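# Load six cart bottles into the fridge, close it

## Task

Move all six bottles from the cart into the refrigerator so each one stands upright, then close the refrigerator door completely. The task fails if a glass bottle drops any real distance, if the door is swung open or shut violently, or if the robot tips over or is left leaning. When finished, release your grip and back the robot away.

## Robot and tools

ROBOT. TidyBot++: a wheeled base (0.54 m long, 0.50 m wide, 0.38 m tall) on four powered casters, carrying one seven-joint arm with a two-finger gripper. There is only one arm. The shoulder sits 0.12 m ahead of the base centre and 0.68 m above the floor. Segment lengths: upper arm 0.42 m, forearm 0.31 m, wrist to hand point 0.31 m. At the start the arm is folded with the hand aiming down. Cameras: base_camera is fixed on the front of the base about 0.34 m up and tilted downward (644x364 images). wrist_camera rides on the hand and looks along it (644x476, fisheye).

FRAMES. Base frame: origin on the floor below the base centre, x forward, y left, z up, metres. The odometry frame is the base frame as it stood when the scene began. base_odometry is reported there, with heading in radians (left positive, -3.142 to 3.142). It only counts wheel rotation, so slip looks like travel, and it drifts over many moves. base_tilt gives lean in degrees, with forward and right positive.

move. One action per call. Action keys are base, joints, target and speeds. cameras and blocking are not part of the action. All motions in one call start together.
- base: an object with any of translate_m (forward positive), strafe_m (left positive), each -2 to 2 metres, and rotate_rad (counter-clockwise seen from above positive), -6.3 to 6.3 radians. These are relative offsets from where the base last reported itself, measured along its axes at that moment. They are not poses.
- joints: an object naming joints, each value an absolute angle in radians. joint_1_rad: any angle; turns the arm about vertical, positive is clockwise from above, the opposite sense to heading. joint_2_rad: -2.249 to 2.249; shoulder, 0 is upright, positive leans forward. joint_3_rad: any angle. joint_4_rad: -2.579 to 2.579; elbow, 0 straight, negative folds the forearm forward when joint_3_rad is 3.14. joint_5_rad: any angle. joint_6_rad: -2.099 to 2.099; wrist, negative tips the hand forward. joint_7_rad: any angle; rolls the hand, counter-clockwise from above when pointing down, and at 1.57 the fingers open toward left and right. The any-angle joints go the short way round, so turn them in steps below half a turn. gripper_pos: 0 fully open to 1 fully closed. The pad gap is roughly 85 x (1 - gripper_pos) mm.
- target: one flat list of seven numbers, [x, y, z, qw, qx, qy, qz]. It is an absolute hand pose in the base frame: position in metres, then a unit quaternion. This is the same format as the hand_pose line. Hand z runs out along the fingers, and the fingers close along hand y. When target is given, joints may only contain gripper_pos.
- speeds: per-action caps. translate_m and strafe_m take 0.05 to 0.5 m/s; for a combined drive, name only one of them. rotate_rad takes 0.1 to 1.57 rad/s. gripper_pos can also be capped.
- cameras: a list of base_camera, wrist_camera or all. Omitted means all; [] means no images.
- blocking: true (the default) returns once everything is at rest. false returns after about 0.5 s while motion continues; check it with wait(0).

Other tools. wait(seconds 0 to 10, cameras) commands nothing new and reports the state. stop(cameras) brakes every running motion. zoom_image(camera, region [x0, y0, x1, y1]) enlarges a pixel box of at most 504x504 from that camera's latest image. read_manual only returns licence text. finished_scene(scene) ends the scene and cannot be undone.

RESULTS. The pictures line gives the order of the images. The move line says done, or else the worst status. base_status, joint_status and hand_status use these words: moving, done, off_target (came to rest short, may still be pushing), contact_stop or time_out (uncommanded stop, old target dropped), not_followed (withheld by a safety check), stopped, torque_fault and limit_stop_at_motor_heat. Other lines are joint_positions, hand_pose, hand_target (where the hand would sit if every joint reached its target), motor_effort (percent of maximum, with the last action's peak in brackets), on_its_own, and earlier move. Warnings are joint command not followed or pose unreachable with cause: (self-collision), ARM HIT, MOTOR HOT and OVER-TEMPERATURE FAULT. If a move or wait is refused, or an uncommanded stop or torque fault appears, the remaining move, wait and finished_scene calls in that reply are skipped. A merely invalid call, such as one with an unknown key, does not skip them.

PRACTICE. Hand targets usually land within about 3 cm. To correct one, add (desired - measured hand_pose) to your last target. To hold still, resend hand_target, not hand_pose. A load makes the arm sag, so correct the same way, and never command a loaded joint to the angle it currently reads. A grip reading off_target means something is between the fingers; done at 1 means the gripper is empty. When a set-down bottle touches the shelf, hand_pose stops descending while motor_effort changes. The arm does not avoid obstacles, and a blocked joint keeps straining.

AVOID. Opening a grip above the shelf; lower each bottle until it rests, then release. Fast swings of a loaded arm, or a hard squeeze on a bottle still sitting on the cart. Moving the door quickly in either direction; use low speeds. Driving or turning while the raised arm is caught on something, and reaching far out or sideways, since either can tip the robot. If it leans, retract the arm or back off. Driving the arm into furniture: this can cause torque faults (limits 104.5 N m for joints 1-4, 51.3 for 5-7), which freeze the arm for 10 s. Holding loads stretched out for long, which overheats the motors. At the end, open the gripper and pull the robot clear of the fridge and the bottles.

Each tool is called after ">>>" by a JSON object that holds its "name" and its "arguments".

## Session

>>> {"name": "move", "arguments": {}}

Scene clock: 0.00 s.
base_odometry: x=+0.000 y=+0.000 heading=+0.000
base_tilt: forward=+0.4 right=-0.4
base_status: not commanded
joint_positions: joint_1_rad=-0.034 joint_2_rad=-0.316 joint_3_rad=+3.139 joint_4_rad=-2.506 joint_5_rad=+0.038 joint_6_rad=-0.831 joint_7_rad=+1.575 gripper_pos=+0.000
joint_status: not commanded
motor_effort: joint_1_rad=+0 joint_2_rad=-3 joint_3_rad=+1 joint_4_rad=+14 joint_5_rad=+0 joint_6_rad=+1 joint_7_rad=+0
hand_pose: x=+0.2819 y=-0.0015 z=+0.5903 quat_wxyz=(+0.014, +0.998, +0.032, +0.060) (m; base frame)
hand_target: x=+0.2826 y=-0.0015 z=+0.5907 quat_wxyz=(+0.014, +0.998, +0.032, +0.061) (m; base frame)
hand_status: not commanded
pictures: base_camera, wrist_camera

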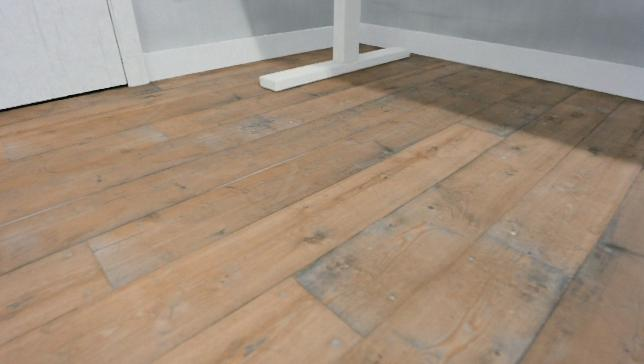

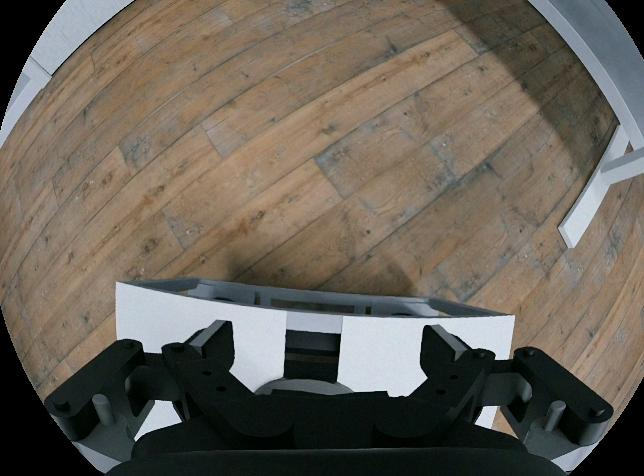

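>>> {"name": "move", "arguments": {"joints": {"joint_6_rad": 0.45}}}

>>> {"name": "move", "arguments": {"base": {"rotate_rad": 1.2}}}

>>> {"name": "move", "arguments": {"base": {"rotate_rad": 1.2}}}

>>> {"name": "move", "arguments": {"base": {"rotate_rad": 1.2}}}

>>> {"name": "move", "arguments": {"base": {"rotate_rad": 1.2}}}

Scene clock: 4.80 s.
move: done
base_odometry: x=+0.000 y=+0.000 heading=+0.000
base_tilt: forward=+0.3 right=-0.4
base_status: not commanded
joint_positions: joint_1_rad=-0.034 joint_2_rad=-0.316 joint_3_rad=+3.139 joint_4_rad=-2.506 joint_5_rad=+0.038 joint_6_rad=+0.408 joint_7_rad=+1.575 gripper_pos=+0.000
joint_status: all done
motor_effort: joint_1_rad=+0(1) joint_2_rad=-8(8) joint_3_rad=+1(1) joint_4_rad=+19(20) joint_5_rad=-1(2) joint_6_rad=+8(9) joint_7_rad=+1(1)
hand_pose: x=+0.5479 y=+0.0220 z=+0.8334 quat_wxyz=(-0.005, +0.777, +0.035, +0.628) (m; base frame)
hand_target: x=+0.5509 y=+0.0226 z=+0.8472 quat_wxyz=(-0.006, +0.763, +0.034, +0.645) (m; base frame)
hand_status: not commanded
pictures: base_camera, wrist_camera
camera_calibration:
wrist_camera: T_world_to_cam=[[0.0277096, -0.996252, 0.0819346, -0.0668999], [-0.198334, -0.0858159, -0.976371, 0.979073], [0.979743, 0.0108044, -0.199968, -0.237179], [0, 0, 0, 1]] pos_world=[0.428412, 0.0199334, 0.913992]

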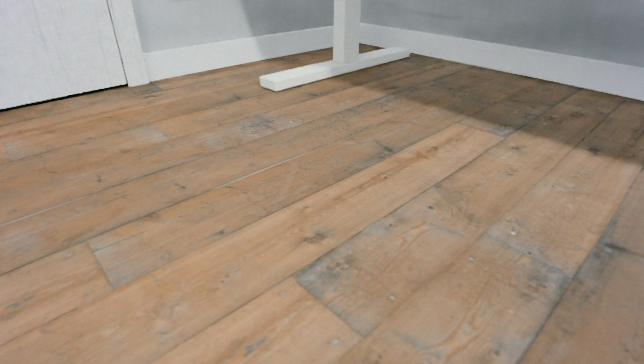

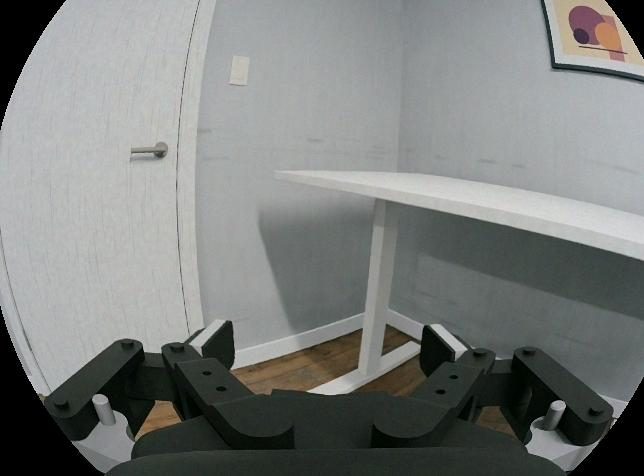

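Scene clock: 6.83 s.
move: done
base_odometry: x=+0.000 y=+0.000 heading=+1.200
base_tilt: forward=+0.4 right=-0.4
base_status: done
joint_positions: joint_1_rad=-0.035 joint_2_rad=-0.316 joint_3_rad=+3.139 joint_4_rad=-2.506 joint_5_rad=+0.038 joint_6_rad=+0.408 joint_7_rad=+1.575 gripper_pos=+0.000
joint_status: not commanded
motor_effort: joint_1_rad=+0(2) joint_2_rad=-8(9) joint_3_rad=+1(3) joint_4_rad=+19(20) joint_5_rad=-1(2) joint_6_rad=+9(9) joint_7_rad=+0(1)
hand_pose: x=+0.5479 y=+0.0223 z=+0.8335 quat_wxyz=(-0.005, +0.777, +0.035, +0.628) (m; base frame)
hand_target: x=+0.5509 y=+0.0226 z=+0.8472 quat_wxyz=(-0.006, +0.763, +0.034, +0.645) (m; base frame)
hand_status: not commanded
pictures: base_camera, wrist_camera
camera_calibration:
wrist_camera: T_world_to_cam=[[0.0282828, -0.996222, 0.0821088, -0.0670836], [-0.198039, -0.0860979, -0.976405, 0.97904], [0.979786, 0.0113547, -0.199726, -0.237402], [0, 0, 0, 1]] pos_world=[0.428388, 0.0201587, 0.914033]

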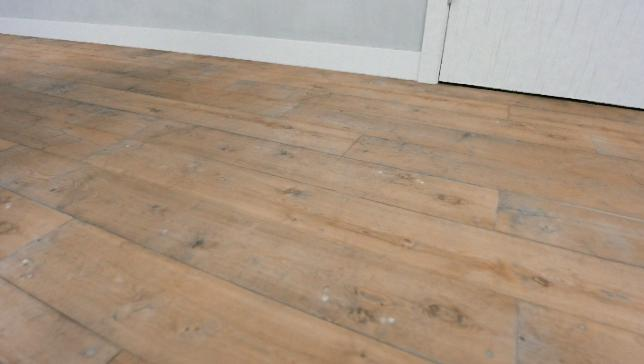

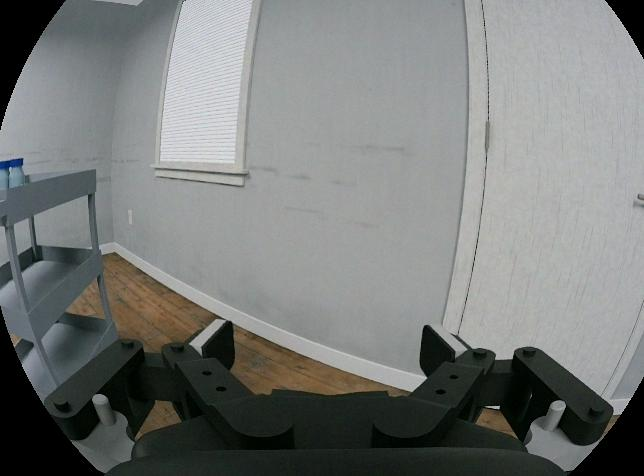

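Scene clock: 8.87 s.
move: done
base_odometry: x=+0.000 y=+0.000 heading=+2.399
base_tilt: forward=+0.4 right=-0.4
base_status: done
joint_positions: joint_1_rad=-0.035 joint_2_rad=-0.316 joint_3_rad=+3.138 joint_4_rad=-2.506 joint_5_rad=+0.038 joint_6_rad=+0.408 joint_7_rad=+1.575 gripper_pos=+0.000
joint_status: not commanded
motor_effort: joint_1_rad=+1(2) joint_2_rad=-8(9) joint_3_rad=+1(3) joint_4_rad=+20(20) joint_5_rad=-1(1) joint_6_rad=+8(9) joint_7_rad=+0(1)
hand_pose: x=+0.5479 y=+0.0224 z=+0.8336 quat_wxyz=(-0.005, +0.777, +0.035, +0.628) (m; base frame)
hand_target: x=+0.5509 y=+0.0226 z=+0.8472 quat_wxyz=(-0.006, +0.763, +0.034, +0.645) (m; base frame)
hand_status: not commanded
pictures: base_camera, wrist_camera
camera_calibration:
wrist_camera: T_world_to_cam=[[0.0285826, -0.996205, 0.082205, -0.0671832], [-0.19789, -0.0862503, -0.976422, 0.979022], [0.979807, 0.0116411, -0.199605, -0.237512], [0, 0, 0, 1]] pos_world=[0.428376, 0.0202776, 0.914053]

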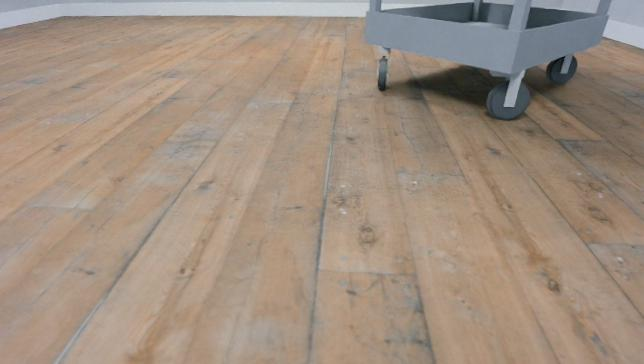

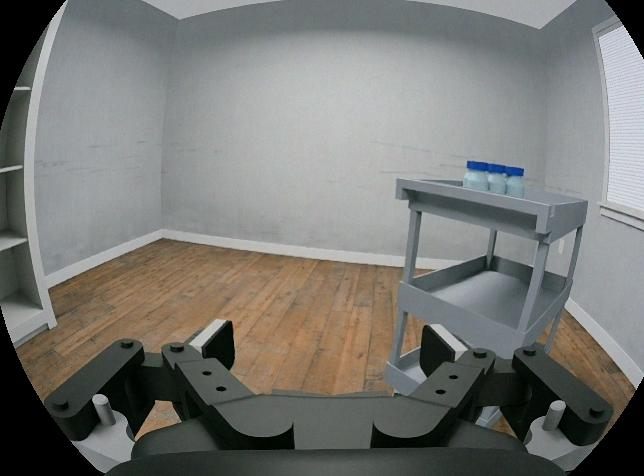

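Scene clock: 10.90 s.
move: done
base_odometry: x=+0.000 y=+0.000 heading=-2.684
base_tilt: forward=+0.4 right=-0.4
base_status: done
joint_positions: joint_1_rad=-0.035 joint_2_rad=-0.316 joint_3_rad=+3.138 joint_4_rad=-2.506 joint_5_rad=+0.038 joint_6_rad=+0.408 joint_7_rad=+1.575 gripper_pos=+0.000
joint_status: not commanded
motor_effort: joint_1_rad=+1(2) joint_2_rad=-8(9) joint_3_rad=+1(2) joint_4_rad=+19(19) joint_5_rad=-1(1) joint_6_rad=+9(9) joint_7_rad=+0(1)
hand_pose: x=+0.5479 y=+0.0225 z=+0.8336 quat_wxyz=(-0.005, +0.777, +0.035, +0.628) (m; base frame)
hand_target: x=+0.5509 y=+0.0226 z=+0.8472 quat_wxyz=(-0.006, +0.763, +0.034, +0.645) (m; base frame)
hand_status: not commanded
pictures: base_camera, wrist_camera
camera_calibration:
wrist_camera: T_world_to_cam=[[0.0287989, -0.996194, 0.082274, -0.0672543], [-0.19775, -0.0863594, -0.976441, 0.979007], [0.979829, 0.0118508, -0.199484, -0.237624], [0, 0, 0, 1]] pos_world=[0.428366, 0.0203642, 0.914074]

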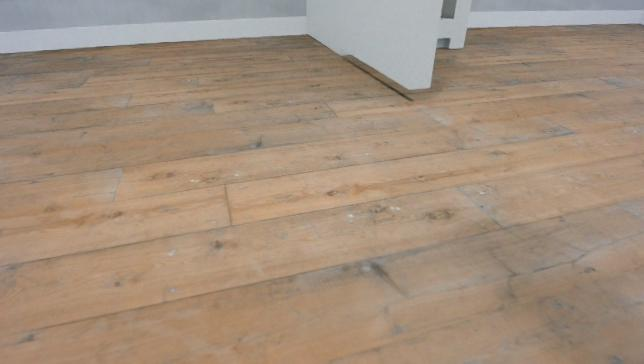

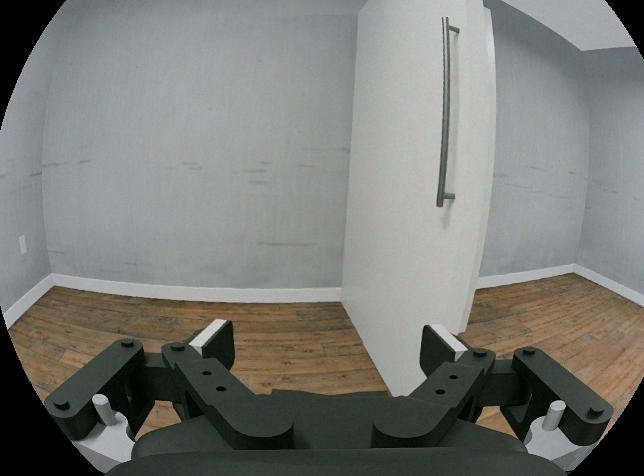

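Scene clock: 12.93 s.
move: done
base_odometry: x=+0.000 y=+0.000 heading=-1.484
base_tilt: forward=+0.4 right=-0.4
base_status: done
joint_positions: joint_1_rad=-0.035 joint_2_rad=-0.316 joint_3_rad=+3.138 joint_4_rad=-2.506 joint_5_rad=+0.038 joint_6_rad=+0.408 joint_7_rad=+1.575 gripper_pos=+0.000
joint_status: not commanded
motor_effort: joint_1_rad=+0(2) joint_2_rad=-8(9) joint_3_rad=+1(2) joint_4_rad=+18(20) joint_5_rad=+0(1) joint_6_rad=+8(9) joint_7_rad=+0(1)
hand_pose: x=+0.5479 y=+0.0226 z=+0.8336 quat_wxyz=(-0.005, +0.777, +0.035, +0.628) (m; base frame)
hand_target: x=+0.5509 y=+0.0226 z=+0.8472 quat_wxyz=(-0.006, +0.763, +0.034, +0.645) (m; base frame)
hand_status: not commanded
pictures: base_camera, wrist_camera
camera_calibration:
wrist_camera: T_world_to_cam=[[0.0289597, -0.996185, 0.0823247, -0.0673064], [-0.197614, -0.0864396, -0.976461, 0.978994], [0.979852, 0.0120094, -0.199364, -0.237736], [0, 0, 0, 1]] pos_world=[0.428358, 0.0204293, 0.914095]

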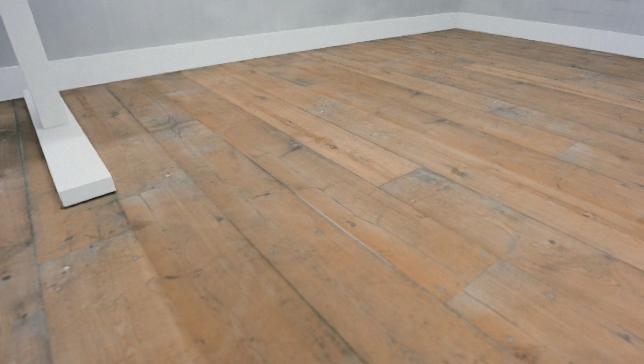

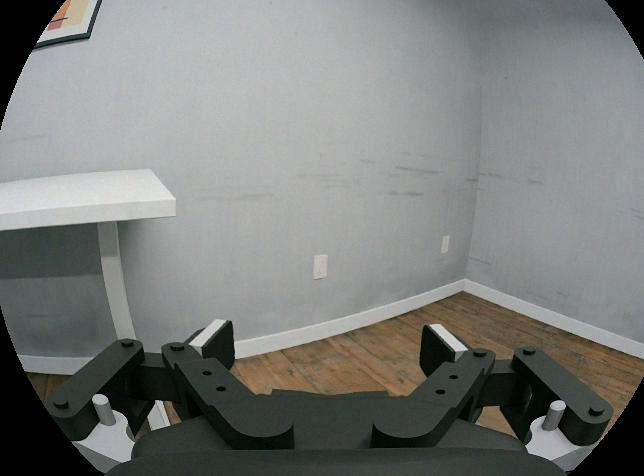

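>>> {"name": "move", "arguments": {"base": {"rotate_rad": -1.7}}}

>>> {"name": "zoom_image", "arguments": {"camera": "wrist_camera", "region": [140, 0, 640, 400]}}

Scene clock: 17.30 s.
move: done
base_odometry: x=+0.000 y=+0.000 heading=+3.099
base_tilt: forward=+0.4 right=-0.4
base_status: done
joint_positions: joint_1_rad=-0.034 joint_2_rad=-0.316 joint_3_rad=+3.138 joint_4_rad=-2.506 joint_5_rad=+0.038 joint_6_rad=+0.408 joint_7_rad=+1.575 gripper_pos=+0.000
joint_status: not commanded
motor_effort: joint_1_rad=+0(2) joint_2_rad=-8(9) joint_3_rad=+1(3) joint_4_rad=+18(20) joint_5_rad=-1(1) joint_6_rad=+8(9) joint_7_rad=+0(1)
hand_pose: x=+0.5480 y=+0.0223 z=+0.8337 quat_wxyz=(-0.005, +0.777, +0.035, +0.628) (m; base frame)
hand_target: x=+0.5509 y=+0.0226 z=+0.8472 quat_wxyz=(-0.006, +0.763, +0.034, +0.645) (m; base frame)
hand_status: not commanded
pictures: base_camera, wrist_camera
camera_calibration:
wrist_camera: T_world_to_cam=[[0.028251, -0.996222, 0.082119, -0.0670796], [-0.197503, -0.0860953, -0.976514, 0.979007], [0.979895, 0.0113687, -0.199189, -0.23791], [0, 0, 0, 1]] pos_world=[0.428379, 0.0201665, 0.914133]

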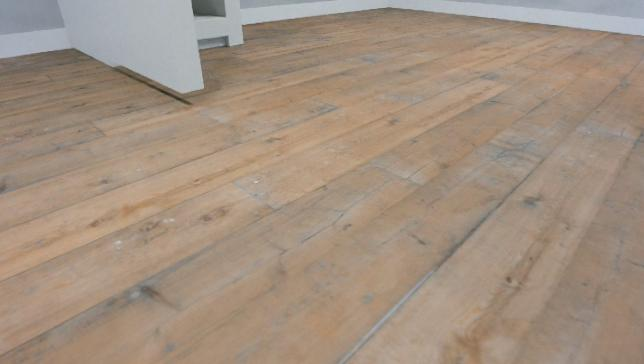

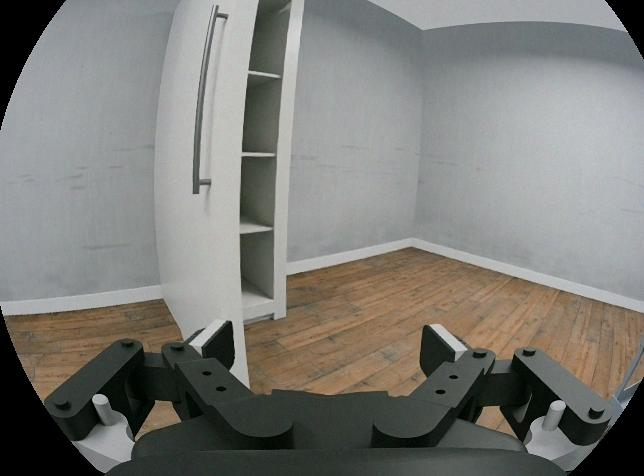

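Scaled by 1.008.

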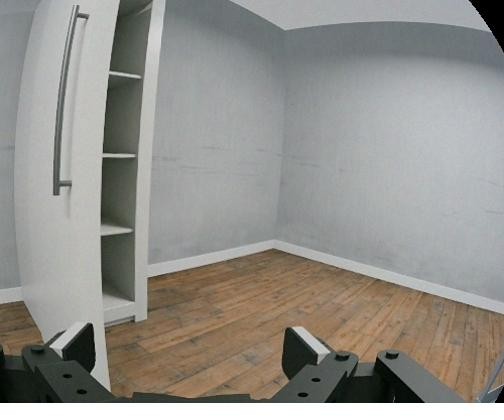

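>>> {"name": "move", "arguments": {"base": {"rotate_rad": -1.529}}}

>>> {"name": "move", "arguments": {"base": {"translate_m": 0.45, "strafe_m": 0.7}, "joints": {"joint_6_rad": 0.2}}}

>>> {"name": "zoom_image", "arguments": {"camera": "wrist_camera", "region": [90, 60, 590, 400]}}

Scene clock: 36.53 s.
move: done
base_odometry: x=+0.000 y=+0.000 heading=+1.571
base_tilt: forward=+0.3 right=-0.4
base_status: done
joint_positions: joint_1_rad=-0.034 joint_2_rad=-0.316 joint_3_rad=+3.139 joint_4_rad=-2.506 joint_5_rad=+0.038 joint_6_rad=+0.409 joint_7_rad=+1.575 gripper_pos=+0.000
joint_status: not commanded
motor_effort: joint_1_rad=+0(2) joint_2_rad=-8(9) joint_3_rad=+1(3) joint_4_rad=+19(20) joint_5_rad=+0(2) joint_6_rad=+8(9) joint_7_rad=+0(1)
hand_pose: x=+0.5480 y=+0.0219 z=+0.8337 quat_wxyz=(-0.005, +0.777, +0.034, +0.628) (m; base frame)
hand_target: x=+0.5509 y=+0.0226 z=+0.8472 quat_wxyz=(-0.006, +0.763, +0.034, +0.645) (m; base frame)
hand_status: not commanded
pictures: base_camera, wrist_camera
camera_calibration:
wrist_camera: T_world_to_cam=[[0.0274694, -0.996265, 0.0818625, -0.0668111], [-0.19752, -0.0856884, -0.976547, 0.979031], [0.979914, 0.0106557, -0.199136, -0.237972], [0, 0, 0, 1]] pos_world=[0.428405, 0.0198658, 0.91415]

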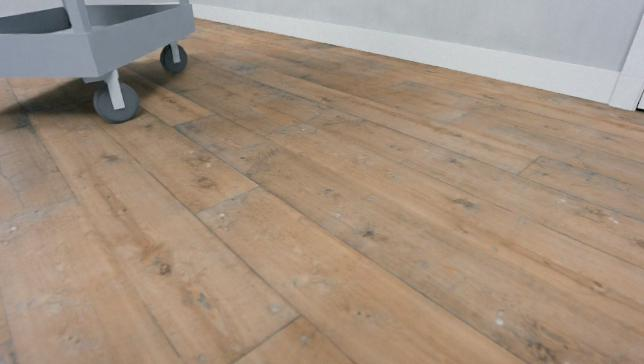

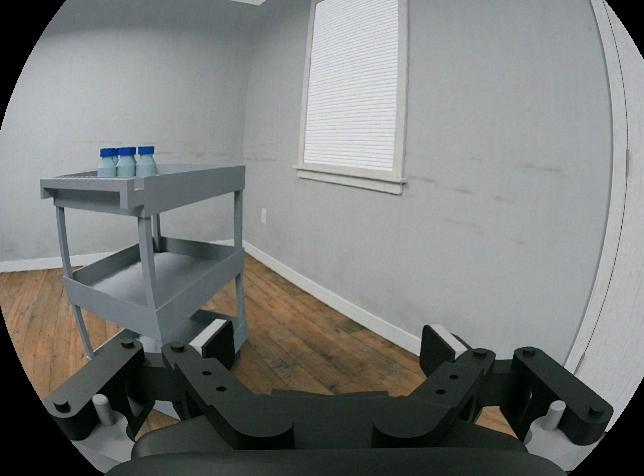

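Scene clock: 39.40 s.
move: done
base_odometry: x=-0.700 y=+0.450 heading=+1.570
base_tilt: forward=+0.4 right=-0.4
base_status: done
joint_positions: joint_1_rad=-0.034 joint_2_rad=-0.315 joint_3_rad=+3.139 joint_4_rad=-2.513 joint_5_rad=+0.038 joint_6_rad=+0.215 joint_7_rad=+1.575 gripper_pos=+0.000
joint_status: all done
motor_effort: joint_1_rad=+1(1) joint_2_rad=-8(10) joint_3_rad=+1(2) joint_4_rad=+18(21) joint_5_rad=+0(1) joint_6_rad=+8(9) joint_7_rad=+0(1)
hand_pose: x=+0.5277 y=+0.0189 z=+0.7724 quat_wxyz=(-0.002, +0.836, +0.035, +0.547) (m; base frame)
hand_target: x=+0.5285 y=+0.0189 z=+0.7730 quat_wxyz=(-0.002, +0.838, +0.035, +0.545) (m; base frame)
hand_status: not commanded
pictures: base_camera, wrist_camera
camera_calibration:
wrist_camera: T_world_to_cam=[[0.0383077, -0.995478, 0.0869261, -0.0738538], [-0.388769, -0.0949837, -0.916426, 0.969545], [0.920538, 0.00131198, -0.39065, -0.0508073], [0, 0, 0, 1]] pos_world=[0.426528, 0.0186378, 0.875088]

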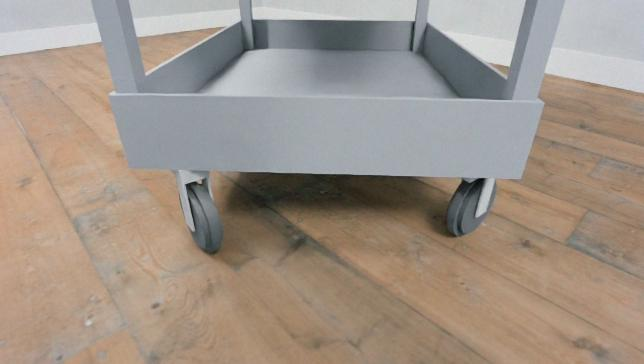

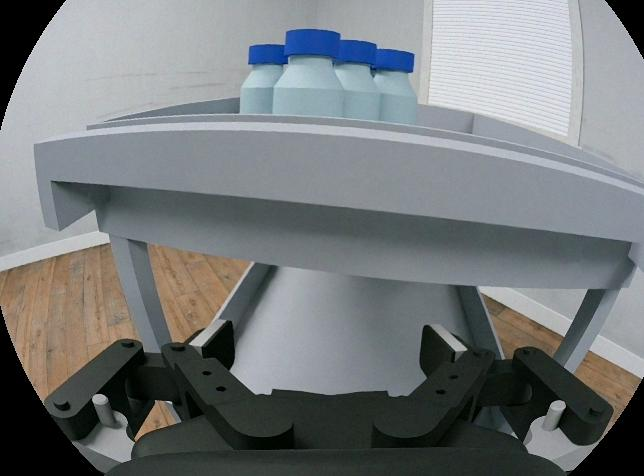

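Scaled by 1.008.

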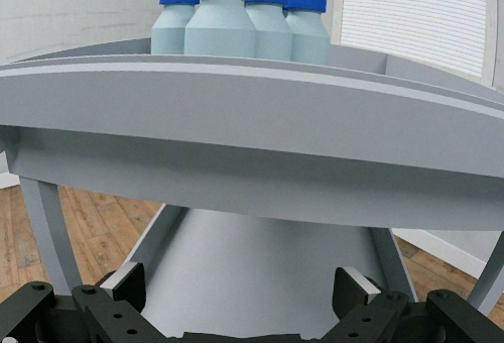

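>>> {"name": "move", "arguments": {"joints": {"joint_2_rad": -0.3, "joint_4_rad": -1.6, "joint_6_rad": -1.0, "joint_1_rad": 0.0, "joint_5_rad": 0.0}}}

>>> {"name": "zoom_image", "arguments": {"camera": "wrist_camera", "region": [90, 0, 590, 400]}}

Scene clock: 43.97 s.
move: done
base_odometry: x=-0.700 y=+0.450 heading=+1.570
base_tilt: forward=+0.4 right=-0.4
base_status: not commanded
joint_positions: joint_1_rad=-0.020 joint_2_rad=-0.303 joint_3_rad=+3.136 joint_4_rad=-1.601 joint_5_rad=+0.029 joint_6_rad=-0.948 joint_7_rad=+1.575 gripper_pos=+0.000
joint_status: all done
motor_effort: joint_1_rad=+0(4) joint_2_rad=-10(23) joint_3_rad=+1(4) joint_4_rad=+20(40) joint_5_rad=+0(4) joint_6_rad=+7(22) joint_7_rad=+0(3)
hand_pose: x=+0.5392 y=+0.0048 z=+0.9736 quat_wxyz=(+0.011, +0.901, +0.016, +0.433) (m; base frame)
hand_target: x=+0.5297 y=+0.0026 z=+0.9605 quat_wxyz=(+0.001, +0.913, +0.003, +0.408) (m; base frame)
hand_status: not commanded
pictures: base_camera, wrist_camera
camera_calibration:
wrist_camera: T_world_to_cam=[[0.0110878, -0.996035, 0.0882708, -0.0925333], [-0.616948, -0.0762854, -0.783298, 1.1504], [0.786926, -0.0457734, -0.615347, 0.308224], [0, 0, 0, 1]] pos_world=[0.46821, 0.00970043, 1.09894]

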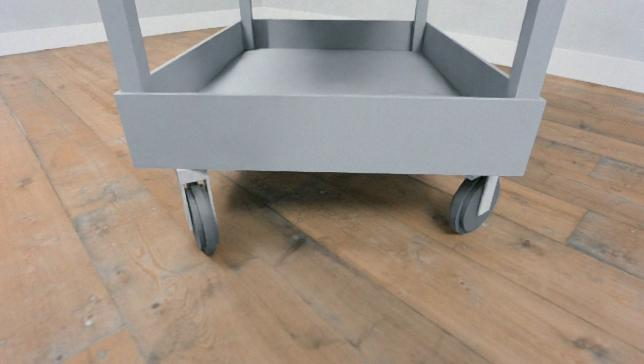

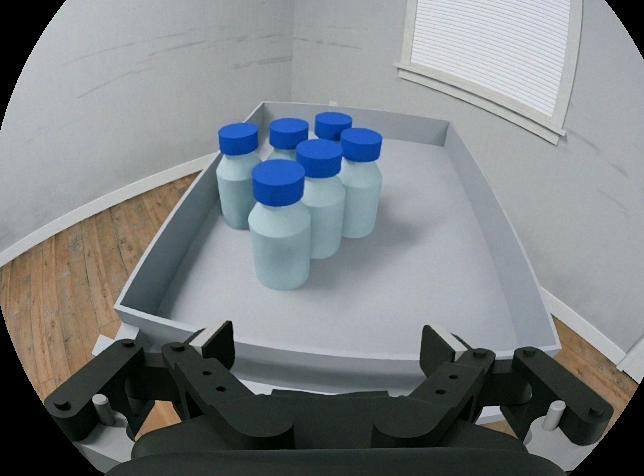

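Scaled by 1.008.

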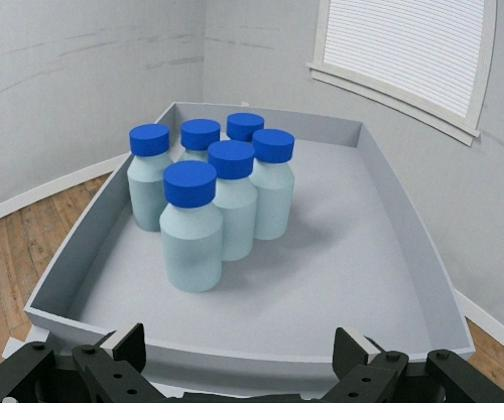

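>>> {"name": "move", "arguments": {"target": [0.62, 0.058, 0.91, 0, 0.819, 0, 0.574]}}

Scene clock: 70.33 s.
move: done
base_odometry: x=-0.700 y=+0.450 heading=+1.570
base_tilt: forward=+0.3 right=-0.4
base_status: not commanded
joint_positions: joint_1_rad=+0.463 joint_2_rad=-0.260 joint_3_rad=+2.605 joint_4_rad=-2.005 joint_5_rad=+0.029 joint_6_rad=-0.166 joint_7_rad=+1.419 gripper_pos=+0.000
joint_status: not commanded
motor_effort: joint_1_rad=+0(1) joint_2_rad=-10(11) joint_3_rad=+4(4) joint_4_rad=+21(22) joint_5_rad=+0(1) joint_6_rad=+8(8) joint_7_rad=+0(1)
hand_pose: x=+0.6138 y=+0.0608 z=+0.9092 quat_wxyz=(+0.005, +0.825, +0.009, +0.565) (m; base frame)
hand_target: x=+0.6200 y=+0.0580 z=+0.9100 quat_wxyz=(+0.000, +0.819, +0.000, +0.574) (m; base frame)
hand_status: done (0.007 m and 1.8 deg from the pose sent, 0.116 m and 18.8 deg at the start)
pictures: base_camera, wrist_camera
camera_calibration:
wrist_camera: T_world_to_cam=[[-0.014879, -0.997456, 0.0697122, 0.00108147], [-0.354182, -0.0599417, -0.933254, 1.12428], [0.935058, -0.0385767, -0.352389, -0.118014], [0, 0, 0, 1]] pos_world=[0.508566, 0.0639176, 1.00758]

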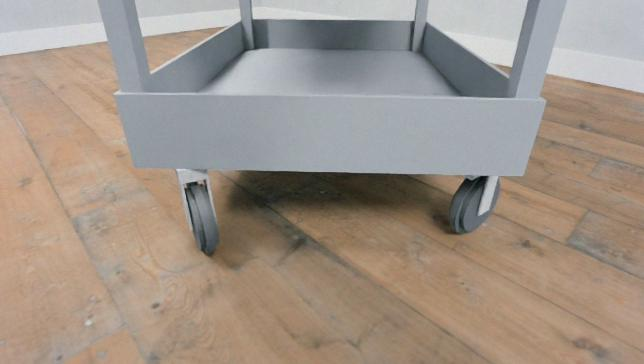

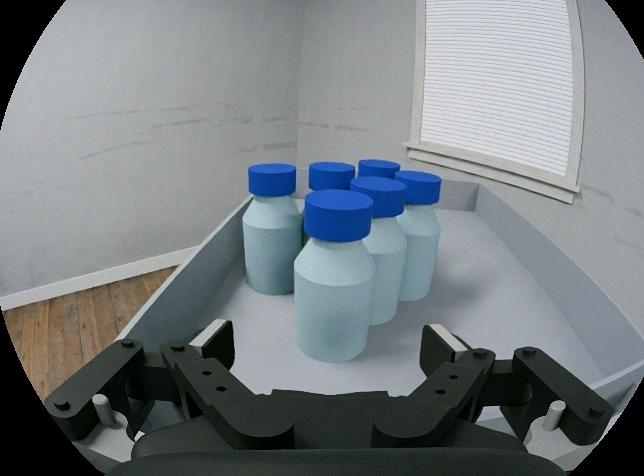

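>>> {"name": "move", "arguments": {"target": [0.70, 0.051, 0.906, 0, 0.819, 0, 0.574]}}

>>> {"name": "move", "arguments": {"target": [0.758, 0.051, 0.904, 0, 0.819, 0, 0.574]}}

Scene clock: 76.30 s.
move: off_target
base_odometry: x=-0.700 y=+0.450 heading=+1.570
base_tilt: forward=+0.4 right=-0.4
base_status: not commanded
joint_positions: joint_1_rad=+1.512 joint_2_rad=-0.110 joint_3_rad=+1.600 joint_4_rad=-1.875 joint_5_rad=-0.085 joint_6_rad=-0.110 joint_7_rad=+1.563 gripper_pos=+0.000
joint_status: not commanded
motor_effort: joint_1_rad=+0(1) joint_2_rad=+2(10) joint_3_rad=+4(5) joint_4_rad=+20(22) joint_5_rad=-1(1) joint_6_rad=+8(8) joint_7_rad=+0(1)
hand_pose: x=+0.6900 y=+0.0551 z=+0.8818 quat_wxyz=(+0.008, +0.836, +0.007, +0.548) (m; base frame)
hand_target: x=+0.7000 y=+0.0510 z=+0.9060 quat_wxyz=(+0.000, +0.819, +0.000, +0.574) (m; base frame)
hand_status: off_target (0.026 m and 3.7 deg from the pose sent, 0.087 m and 1.8 deg at the start)
pictures: base_camera, wrist_camera
camera_calibration:
wrist_camera: T_world_to_cam=[[-0.020625, -0.997115, 0.0730495, -0.000555526], [-0.390852, -0.0592089, -0.918547, 1.13772], [0.920222, -0.0474966, -0.388503, -0.156529], [0, 0, 0, 1]] pos_world=[0.588709, 0.0593745, 0.984276]

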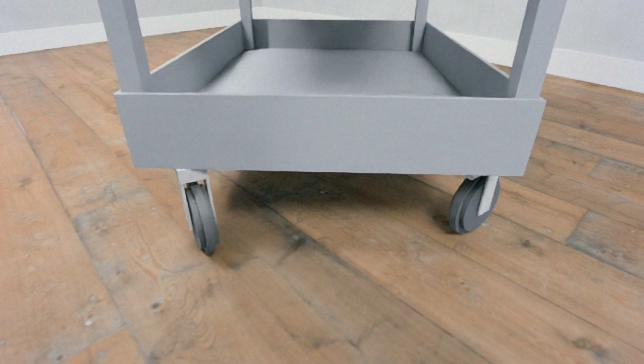

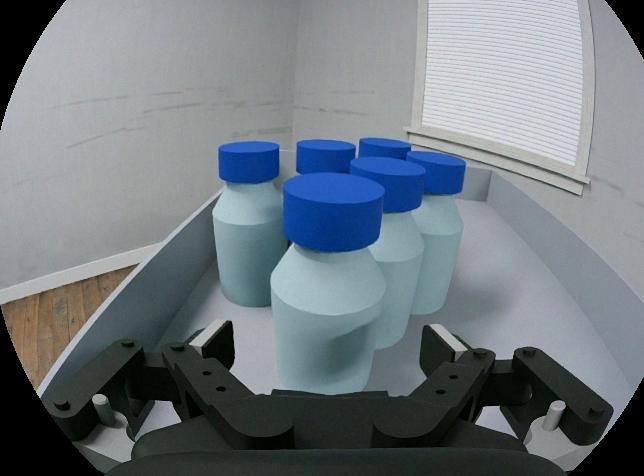

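Scene clock: 78.73 s.
move: off_target
base_odometry: x=-0.700 y=+0.450 heading=+1.570
base_tilt: forward=+0.4 right=-0.4
base_status: not commanded
joint_positions: joint_1_rad=+1.965 joint_2_rad=-0.641 joint_3_rad=+1.749 joint_4_rad=-1.737 joint_5_rad=-1.615 joint_6_rad=-0.688 joint_7_rad=+2.682 gripper_pos=+0.000
joint_status: not commanded
motor_effort: joint_1_rad=+1(2) joint_2_rad=+20(21) joint_3_rad=+14(15) joint_4_rad=+17(21) joint_5_rad=-5(6) joint_6_rad=+4(8) joint_7_rad=+0(1)
hand_pose: x=+0.7525 y=+0.0507 z=+0.8871 quat_wxyz=(+0.007, +0.828, -0.013, +0.560) (m; base frame)
hand_target: x=+0.7580 y=+0.0510 z=+0.9040 quat_wxyz=(+0.000, +0.819, +0.000, +0.574) (m; base frame)
hand_status: off_target (0.018 m and 2.6 deg from the pose sent, 0.072 m and 3.7 deg at the start)
pictures: base_camera, wrist_camera
camera_calibration:
wrist_camera: T_world_to_cam=[[-0.0532451, -0.997434, 0.0478575, 0.0428735], [-0.365636, -0.0251237, -0.930419, 1.15653], [0.929234, -0.0670386, -0.36336, -0.240242], [0, 0, 0, 1]] pos_world=[0.648394, 0.0557144, 0.986715]

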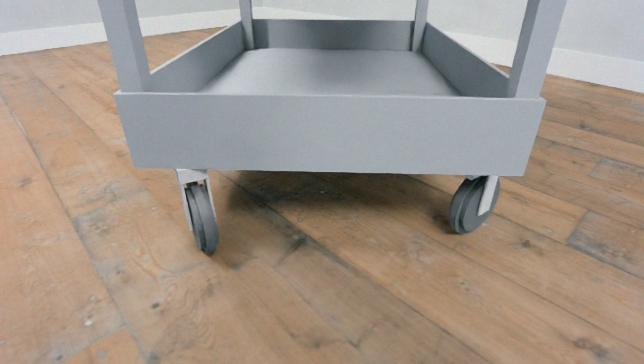

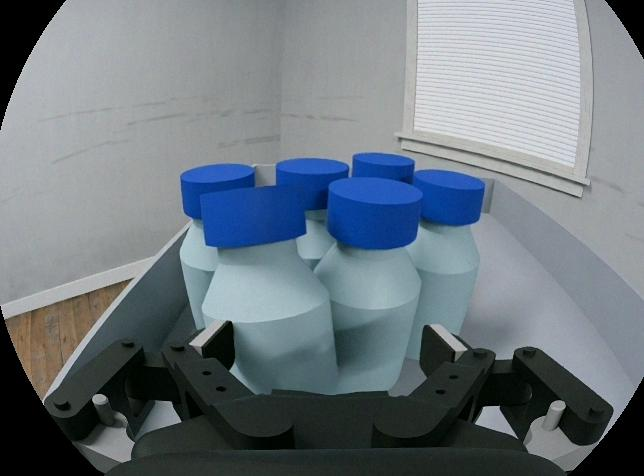

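>>> {"name": "move", "arguments": {"base": {"translate_m": -0.03}, "speeds": {"translate_m": 0.05}, "cameras": ["wrist_camera"]}}

Scene clock: 87.43 s.
move: done
base_odometry: x=-0.700 y=+0.420 heading=+1.570
base_tilt: forward=+0.4 right=-0.4
base_status: done
joint_positions: joint_1_rad=+1.971 joint_2_rad=-0.641 joint_3_rad=+1.754 joint_4_rad=-1.735 joint_5_rad=-1.620 joint_6_rad=-0.691 joint_7_rad=+2.684 gripper_pos=+0.000
joint_status: not commanded
motor_effort: joint_1_rad=+0(2) joint_2_rad=+20(21) joint_3_rad=+14(15) joint_4_rad=+16(18) joint_5_rad=-5(6) joint_6_rad=+4(5) joint_7_rad=+0(1)
hand_pose: x=+0.7529 y=+0.0464 z=+0.8898 quat_wxyz=(+0.008, +0.827, -0.016, +0.562) (m; base frame)
hand_target: x=+0.7580 y=+0.0510 z=+0.9040 quat_wxyz=(+0.000, +0.819, +0.000, +0.574) (m; base frame)
hand_status: not commanded
pictures: wrist_camera
camera_calibration:
wrist_camera: T_world_to_cam=[[-0.0594144, -0.99715, 0.046499, 0.0442857], [-0.361025, -0.0219634, -0.932298, 1.15716], [0.930662, -0.0721792, -0.358691, -0.244977], [0, 0, 0, 1]] pos_world=[0.648385, 0.0518924, 0.988887]

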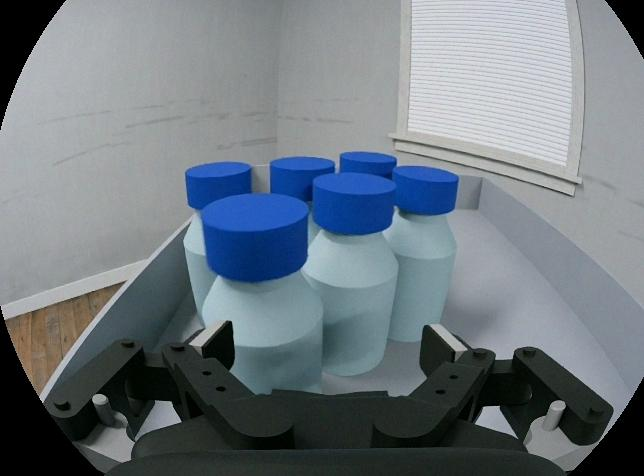

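>>> {"name": "move", "arguments": {"base": {"translate_m": -0.17}, "speeds": {"translate_m": 0.2}, "cameras": []}}

>>> {"name": "move", "arguments": {"joints": {"joint_1_rad": 0, "joint_2_rad": -0.304, "joint_3_rad": 3.1416, "joint_4_rad": -1.896, "joint_5_rad": 0, "joint_6_rad": -0.328, "joint_7_rad": 1.57}, "cameras": ["wrist_camera"]}}

Scene clock: 95.87 s.
move: done
base_odometry: x=-0.700 y=+0.250 heading=+1.570
base_tilt: forward=+0.3 right=-0.4
base_status: done
joint_positions: joint_1_rad=+1.973 joint_2_rad=-0.642 joint_3_rad=+1.755 joint_4_rad=-1.734 joint_5_rad=-1.620 joint_6_rad=-0.691 joint_7_rad=+2.684 gripper_pos=+0.000
joint_status: not commanded
motor_effort: joint_1_rad=+0(1) joint_2_rad=+20(21) joint_3_rad=+14(15) joint_4_rad=+16(18) joint_5_rad=-6(6) joint_6_rad=+4(4) joint_7_rad=+0(1)
hand_pose: x=+0.7533 y=+0.0447 z=+0.8907 quat_wxyz=(+0.009, +0.826, -0.017, +0.563) (m; base frame)
hand_target: x=+0.7580 y=+0.0510 z=+0.9040 quat_wxyz=(+0.000, +0.819, +0.000, +0.574) (m; base frame)
hand_status: not commanded
pictures: none
No camera images: "cameras" was empty.

Scene clock: 99.30 s.
move: done
base_odometry: x=-0.700 y=+0.250 heading=+1.570
base_tilt: forward=+0.4 right=-0.4
base_status: not commanded
joint_positions: joint_1_rad=+0.020 joint_2_rad=-0.316 joint_3_rad=+3.127 joint_4_rad=-1.884 joint_5_rad=-0.055 joint_6_rad=-0.372 joint_7_rad=+1.619 gripper_pos=+0.000
joint_status: all done
motor_effort: joint_1_rad=+0(2) joint_2_rad=-11(20) joint_3_rad=+1(15) joint_4_rad=+22(23) joint_5_rad=-1(6) joint_6_rad=+8(9) joint_7_rad=+0(2)
hand_pose: x=+0.5929 y=+0.0062 z=+0.9699 quat_wxyz=(-0.006, +0.825, +0.003, +0.565) (m; base frame)
hand_target: x=+0.5998 y=+0.0014 z=+0.9701 quat_wxyz=(+0.000, +0.819, +0.000, +0.574) (m; base frame)
hand_status: not commanded
pictures: wrist_camera
camera_calibration:
wrist_camera: T_world_to_cam=[[-0.012622, -0.998889, 0.0454004, -0.0357593], [-0.353176, -0.038024, -0.934784, 1.17101], [0.935472, -0.0278332, -0.352303, -0.0795124], [0, 0, 0, 1]] pos_world=[0.487501, 0.00659361, 1.06825]

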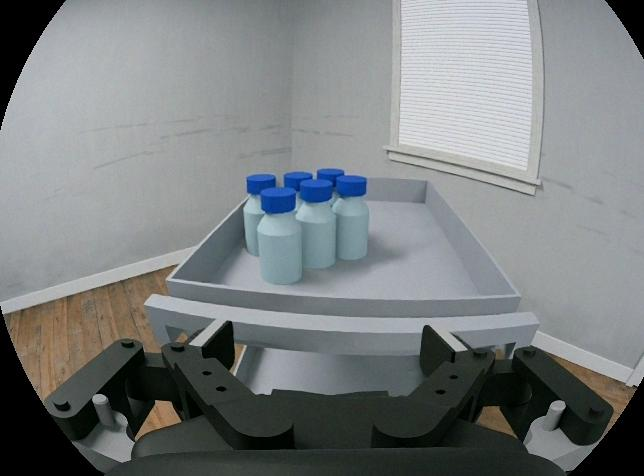

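>>> {"name": "move", "arguments": {"base": {"strafe_m": 0.075, "translate_m": 0.2}, "speeds": {"translate_m": 0.2}, "cameras": ["wrist_camera"]}}

Scene clock: 107.50 s.
move: done
base_odometry: x=-0.775 y=+0.450 heading=+1.570
base_tilt: forward=+0.4 right=-0.4
base_status: done
joint_positions: joint_1_rad=+0.019 joint_2_rad=-0.304 joint_3_rad=+3.130 joint_4_rad=-1.886 joint_5_rad=-0.053 joint_6_rad=-0.370 joint_7_rad=+1.618 gripper_pos=+0.000
joint_status: not commanded
motor_effort: joint_1_rad=+0(1) joint_2_rad=-11(14) joint_3_rad=+1(2) joint_4_rad=+20(23) joint_5_rad=-1(1) joint_6_rad=+8(8) joint_7_rad=+0(1)
hand_pose: x=+0.5963 y=+0.0047 z=+0.9643 quat_wxyz=(-0.005, +0.828, +0.002, +0.561) (m; base frame)
hand_target: x=+0.5998 y=+0.0014 z=+0.9701 quat_wxyz=(+0.000, +0.819, +0.000, +0.574) (m; base frame)
hand_status: not commanded
pictures: wrist_camera
camera_calibration:
wrist_camera: T_world_to_cam=[[-0.0143683, -0.998849, 0.0457711, -0.0362629], [-0.362979, -0.0374427, -0.931045, 1.1692], [0.931687, -0.0299914, -0.362023, -0.0731164], [0, 0, 0, 1]] pos_world=[0.491995, 0.00536397, 1.06377]

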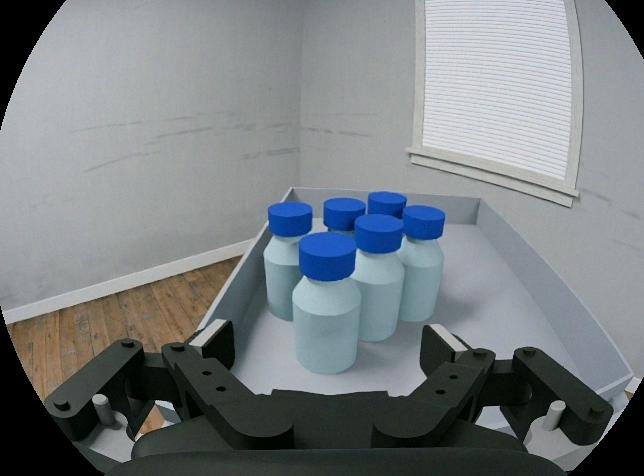

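>>> {"name": "move", "arguments": {"joints": {"joint_1_rad": 0, "joint_2_rad": -0.036, "joint_3_rad": 3.1416, "joint_4_rad": -1.867, "joint_5_rad": 0, "joint_6_rad": -0.06, "joint_7_rad": 1.57}, "cameras": ["wrist_camera"]}}

Scene clock: 112.17 s.
move: done
base_odometry: x=-0.775 y=+0.450 heading=+1.570
base_tilt: forward=+0.4 right=-0.4
base_status: not commanded
joint_positions: joint_1_rad=+0.019 joint_2_rad=-0.031 joint_3_rad=+3.130 joint_4_rad=-1.885 joint_5_rad=-0.053 joint_6_rad=-0.105 joint_7_rad=+1.618 gripper_pos=+0.000
joint_status: all done
motor_effort: joint_1_rad=+0(1) joint_2_rad=-20(23) joint_3_rad=+1(2) joint_4_rad=+20(23) joint_5_rad=+0(2) joint_6_rad=+8(9) joint_7_rad=+0(2)
hand_pose: x=+0.6959 y=-0.0009 z=+0.8965 quat_wxyz=(-0.002, +0.830, -0.003, +0.557) (m; base frame)
hand_target: x=+0.7031 y=+0.0014 z=+0.9234 quat_wxyz=(+0.000, +0.811, +0.000, +0.585) (m; base frame)
hand_status: not commanded
pictures: wrist_camera
camera_calibration:
wrist_camera: T_world_to_cam=[[-0.0272273, -0.99863, 0.0446863, -0.0273455], [-0.371162, -0.0314078, -0.928037, 1.14504], [0.928169, -0.0418538, -0.369798, -0.181198], [0, 0, 0, 1]] pos_world=[0.592434, 0.00107148, 0.996857]

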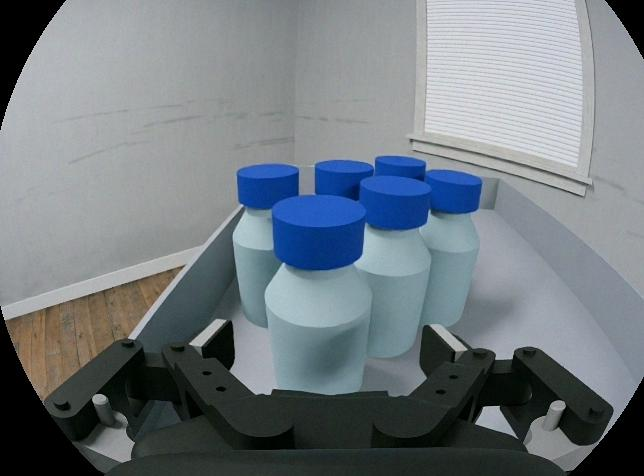

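>>> {"name": "move", "arguments": {"joints": {"joint_2_rad": 0.111, "joint_4_rad": -1.68, "joint_6_rad": -0.061}, "base": {"strafe_m": 0.004}, "cameras": ["wrist_camera"]}}

Scene clock: 116.93 s.
move: done
base_odometry: x=-0.779 y=+0.450 heading=+1.570
base_tilt: forward=+0.4 right=-0.4
base_status: done
joint_positions: joint_1_rad=+0.016 joint_2_rad=+0.110 joint_3_rad=+3.131 joint_4_rad=-1.698 joint_5_rad=-0.053 joint_6_rad=-0.100 joint_7_rad=+1.618 gripper_pos=+0.000
joint_status: all done
motor_effort: joint_1_rad=+1(3) joint_2_rad=-26(27) joint_3_rad=+1(3) joint_4_rad=+20(23) joint_5_rad=-1(1) joint_6_rad=+8(10) joint_7_rad=+0(1)
hand_pose: x=+0.7643 y=-0.0013 z=+0.9233 quat_wxyz=(-0.002, +0.816, -0.003, +0.578) (m; base frame)
hand_target: x=+0.7714 y=+0.0014 z=+0.9449 quat_wxyz=(+0.000, +0.799, +0.000, +0.601) (m; base frame)
hand_status: not commanded
pictures: wrist_camera
camera_calibration:
wrist_camera: T_world_to_cam=[[-0.0289552, -0.99869, 0.0421794, -0.0234503], [-0.32309, -0.0305813, -0.945874, 1.17494], [0.945925, -0.0410157, -0.321781, -0.292657], [0, 0, 0, 1]] pos_world=[0.655765, 0.000508157, 1.01817]

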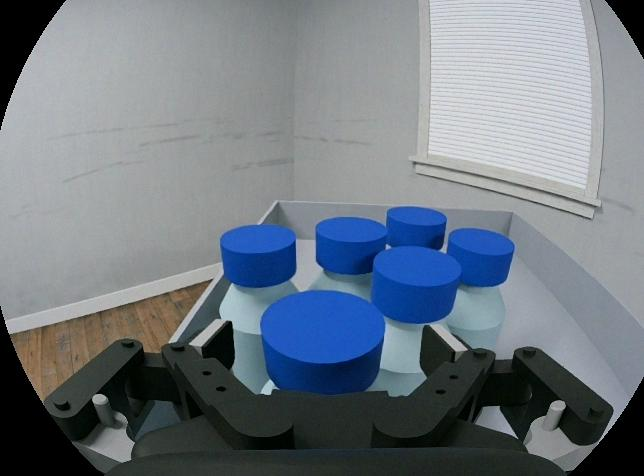

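>>> {"name": "move", "arguments": {"joints": {"gripper_pos": 0.6}, "cameras": ["wrist_camera"]}}

Scene clock: 119.60 s.
move: off_target
base_odometry: x=-0.779 y=+0.450 heading=+1.570
base_tilt: forward=+0.4 right=-0.4
base_status: not commanded
joint_positions: joint_1_rad=+0.015 joint_2_rad=+0.110 joint_3_rad=+3.131 joint_4_rad=-1.698 joint_5_rad=-0.051 joint_6_rad=-0.100 joint_7_rad=+1.618 gripper_pos=+0.439
joint_status: gripper_pos off_target (ended at +0.439, target +0.600)
motor_effort: joint_1_rad=+0(2) joint_2_rad=-26(26) joint_3_rad=+1(2) joint_4_rad=+22(23) joint_5_rad=-1(1) joint_6_rad=+9(10) joint_7_rad=+0(1)
hand_pose: x=+0.7644 y=-0.0007 z=+0.9238 quat_wxyz=(-0.002, +0.815, -0.003, +0.579) (m; base frame)
hand_target: x=+0.7714 y=+0.0014 z=+0.9449 quat_wxyz=(+0.000, +0.799, +0.000, +0.601) (m; base frame)
hand_status: not commanded
pictures: wrist_camera
camera_calibration:
wrist_camera: T_world_to_cam=[[-0.0277172, -0.998673, 0.0434075, -0.024939], [-0.32204, -0.0321879, -0.946179, 1.17496], [0.94632, -0.0402044, -0.320721, -0.2939], [0, 0, 0, 1]] pos_world=[0.655816, 0.00109739, 1.01854]

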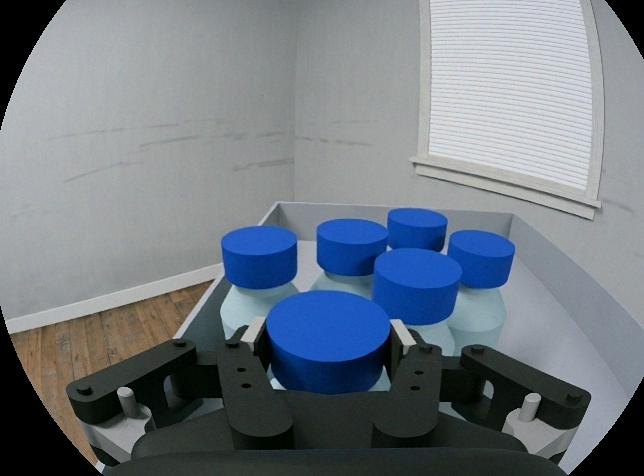

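>>> {"name": "move", "arguments": {"joints": {"joint_2_rad": -0.055, "joint_4_rad": -1.445, "joint_6_rad": -0.461}, "cameras": ["wrist_camera"]}}

Scene clock: 124.23 s.
move: done
base_odometry: x=-0.779 y=+0.450 heading=+1.570
base_tilt: forward=+0.4 right=-0.4
base_status: not commanded
joint_positions: joint_1_rad=+0.015 joint_2_rad=-0.023 joint_3_rad=+3.132 joint_4_rad=-1.483 joint_5_rad=-0.051 joint_6_rad=-0.440 joint_7_rad=+1.617 gripper_pos=+0.439
joint_status: all done
motor_effort: joint_1_rad=+0(1) joint_2_rad=-27(36) joint_3_rad=+1(1) joint_4_rad=+26(29) joint_5_rad=-1(2) joint_6_rad=+13(14) joint_7_rad=+0(1)
hand_pose: x=+0.7163 y=+0.0049 z=+1.0369 quat_wxyz=(-0.007, +0.813, +0.004, +0.582) (m; base frame)
hand_target: x=+0.7043 y=+0.0014 z=+1.0724 quat_wxyz=(+0.000, +0.799, +0.000, +0.601) (m; base frame)
hand_status: not commanded
pictures: wrist_camera
camera_calibration:
wrist_camera: T_world_to_cam=[[-0.0113836, -0.998995, 0.0433414, -0.0372661], [-0.314022, -0.0375798, -0.948672, 1.26356], [0.949348, -0.0244094, -0.313278, -0.221839], [0, 0, 0, 1]] pos_world=[0.606963, 0.0048406, 1.13082]

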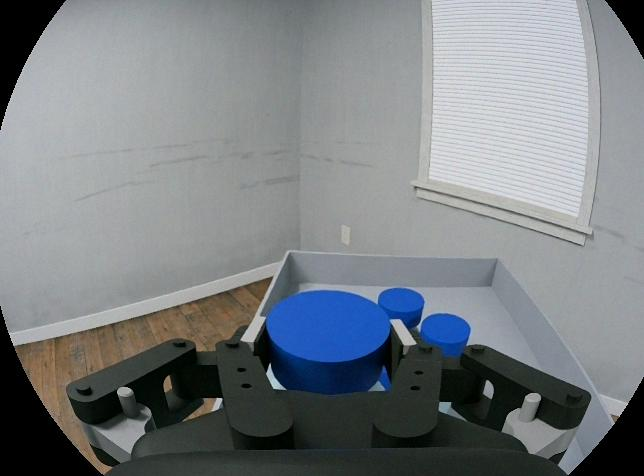

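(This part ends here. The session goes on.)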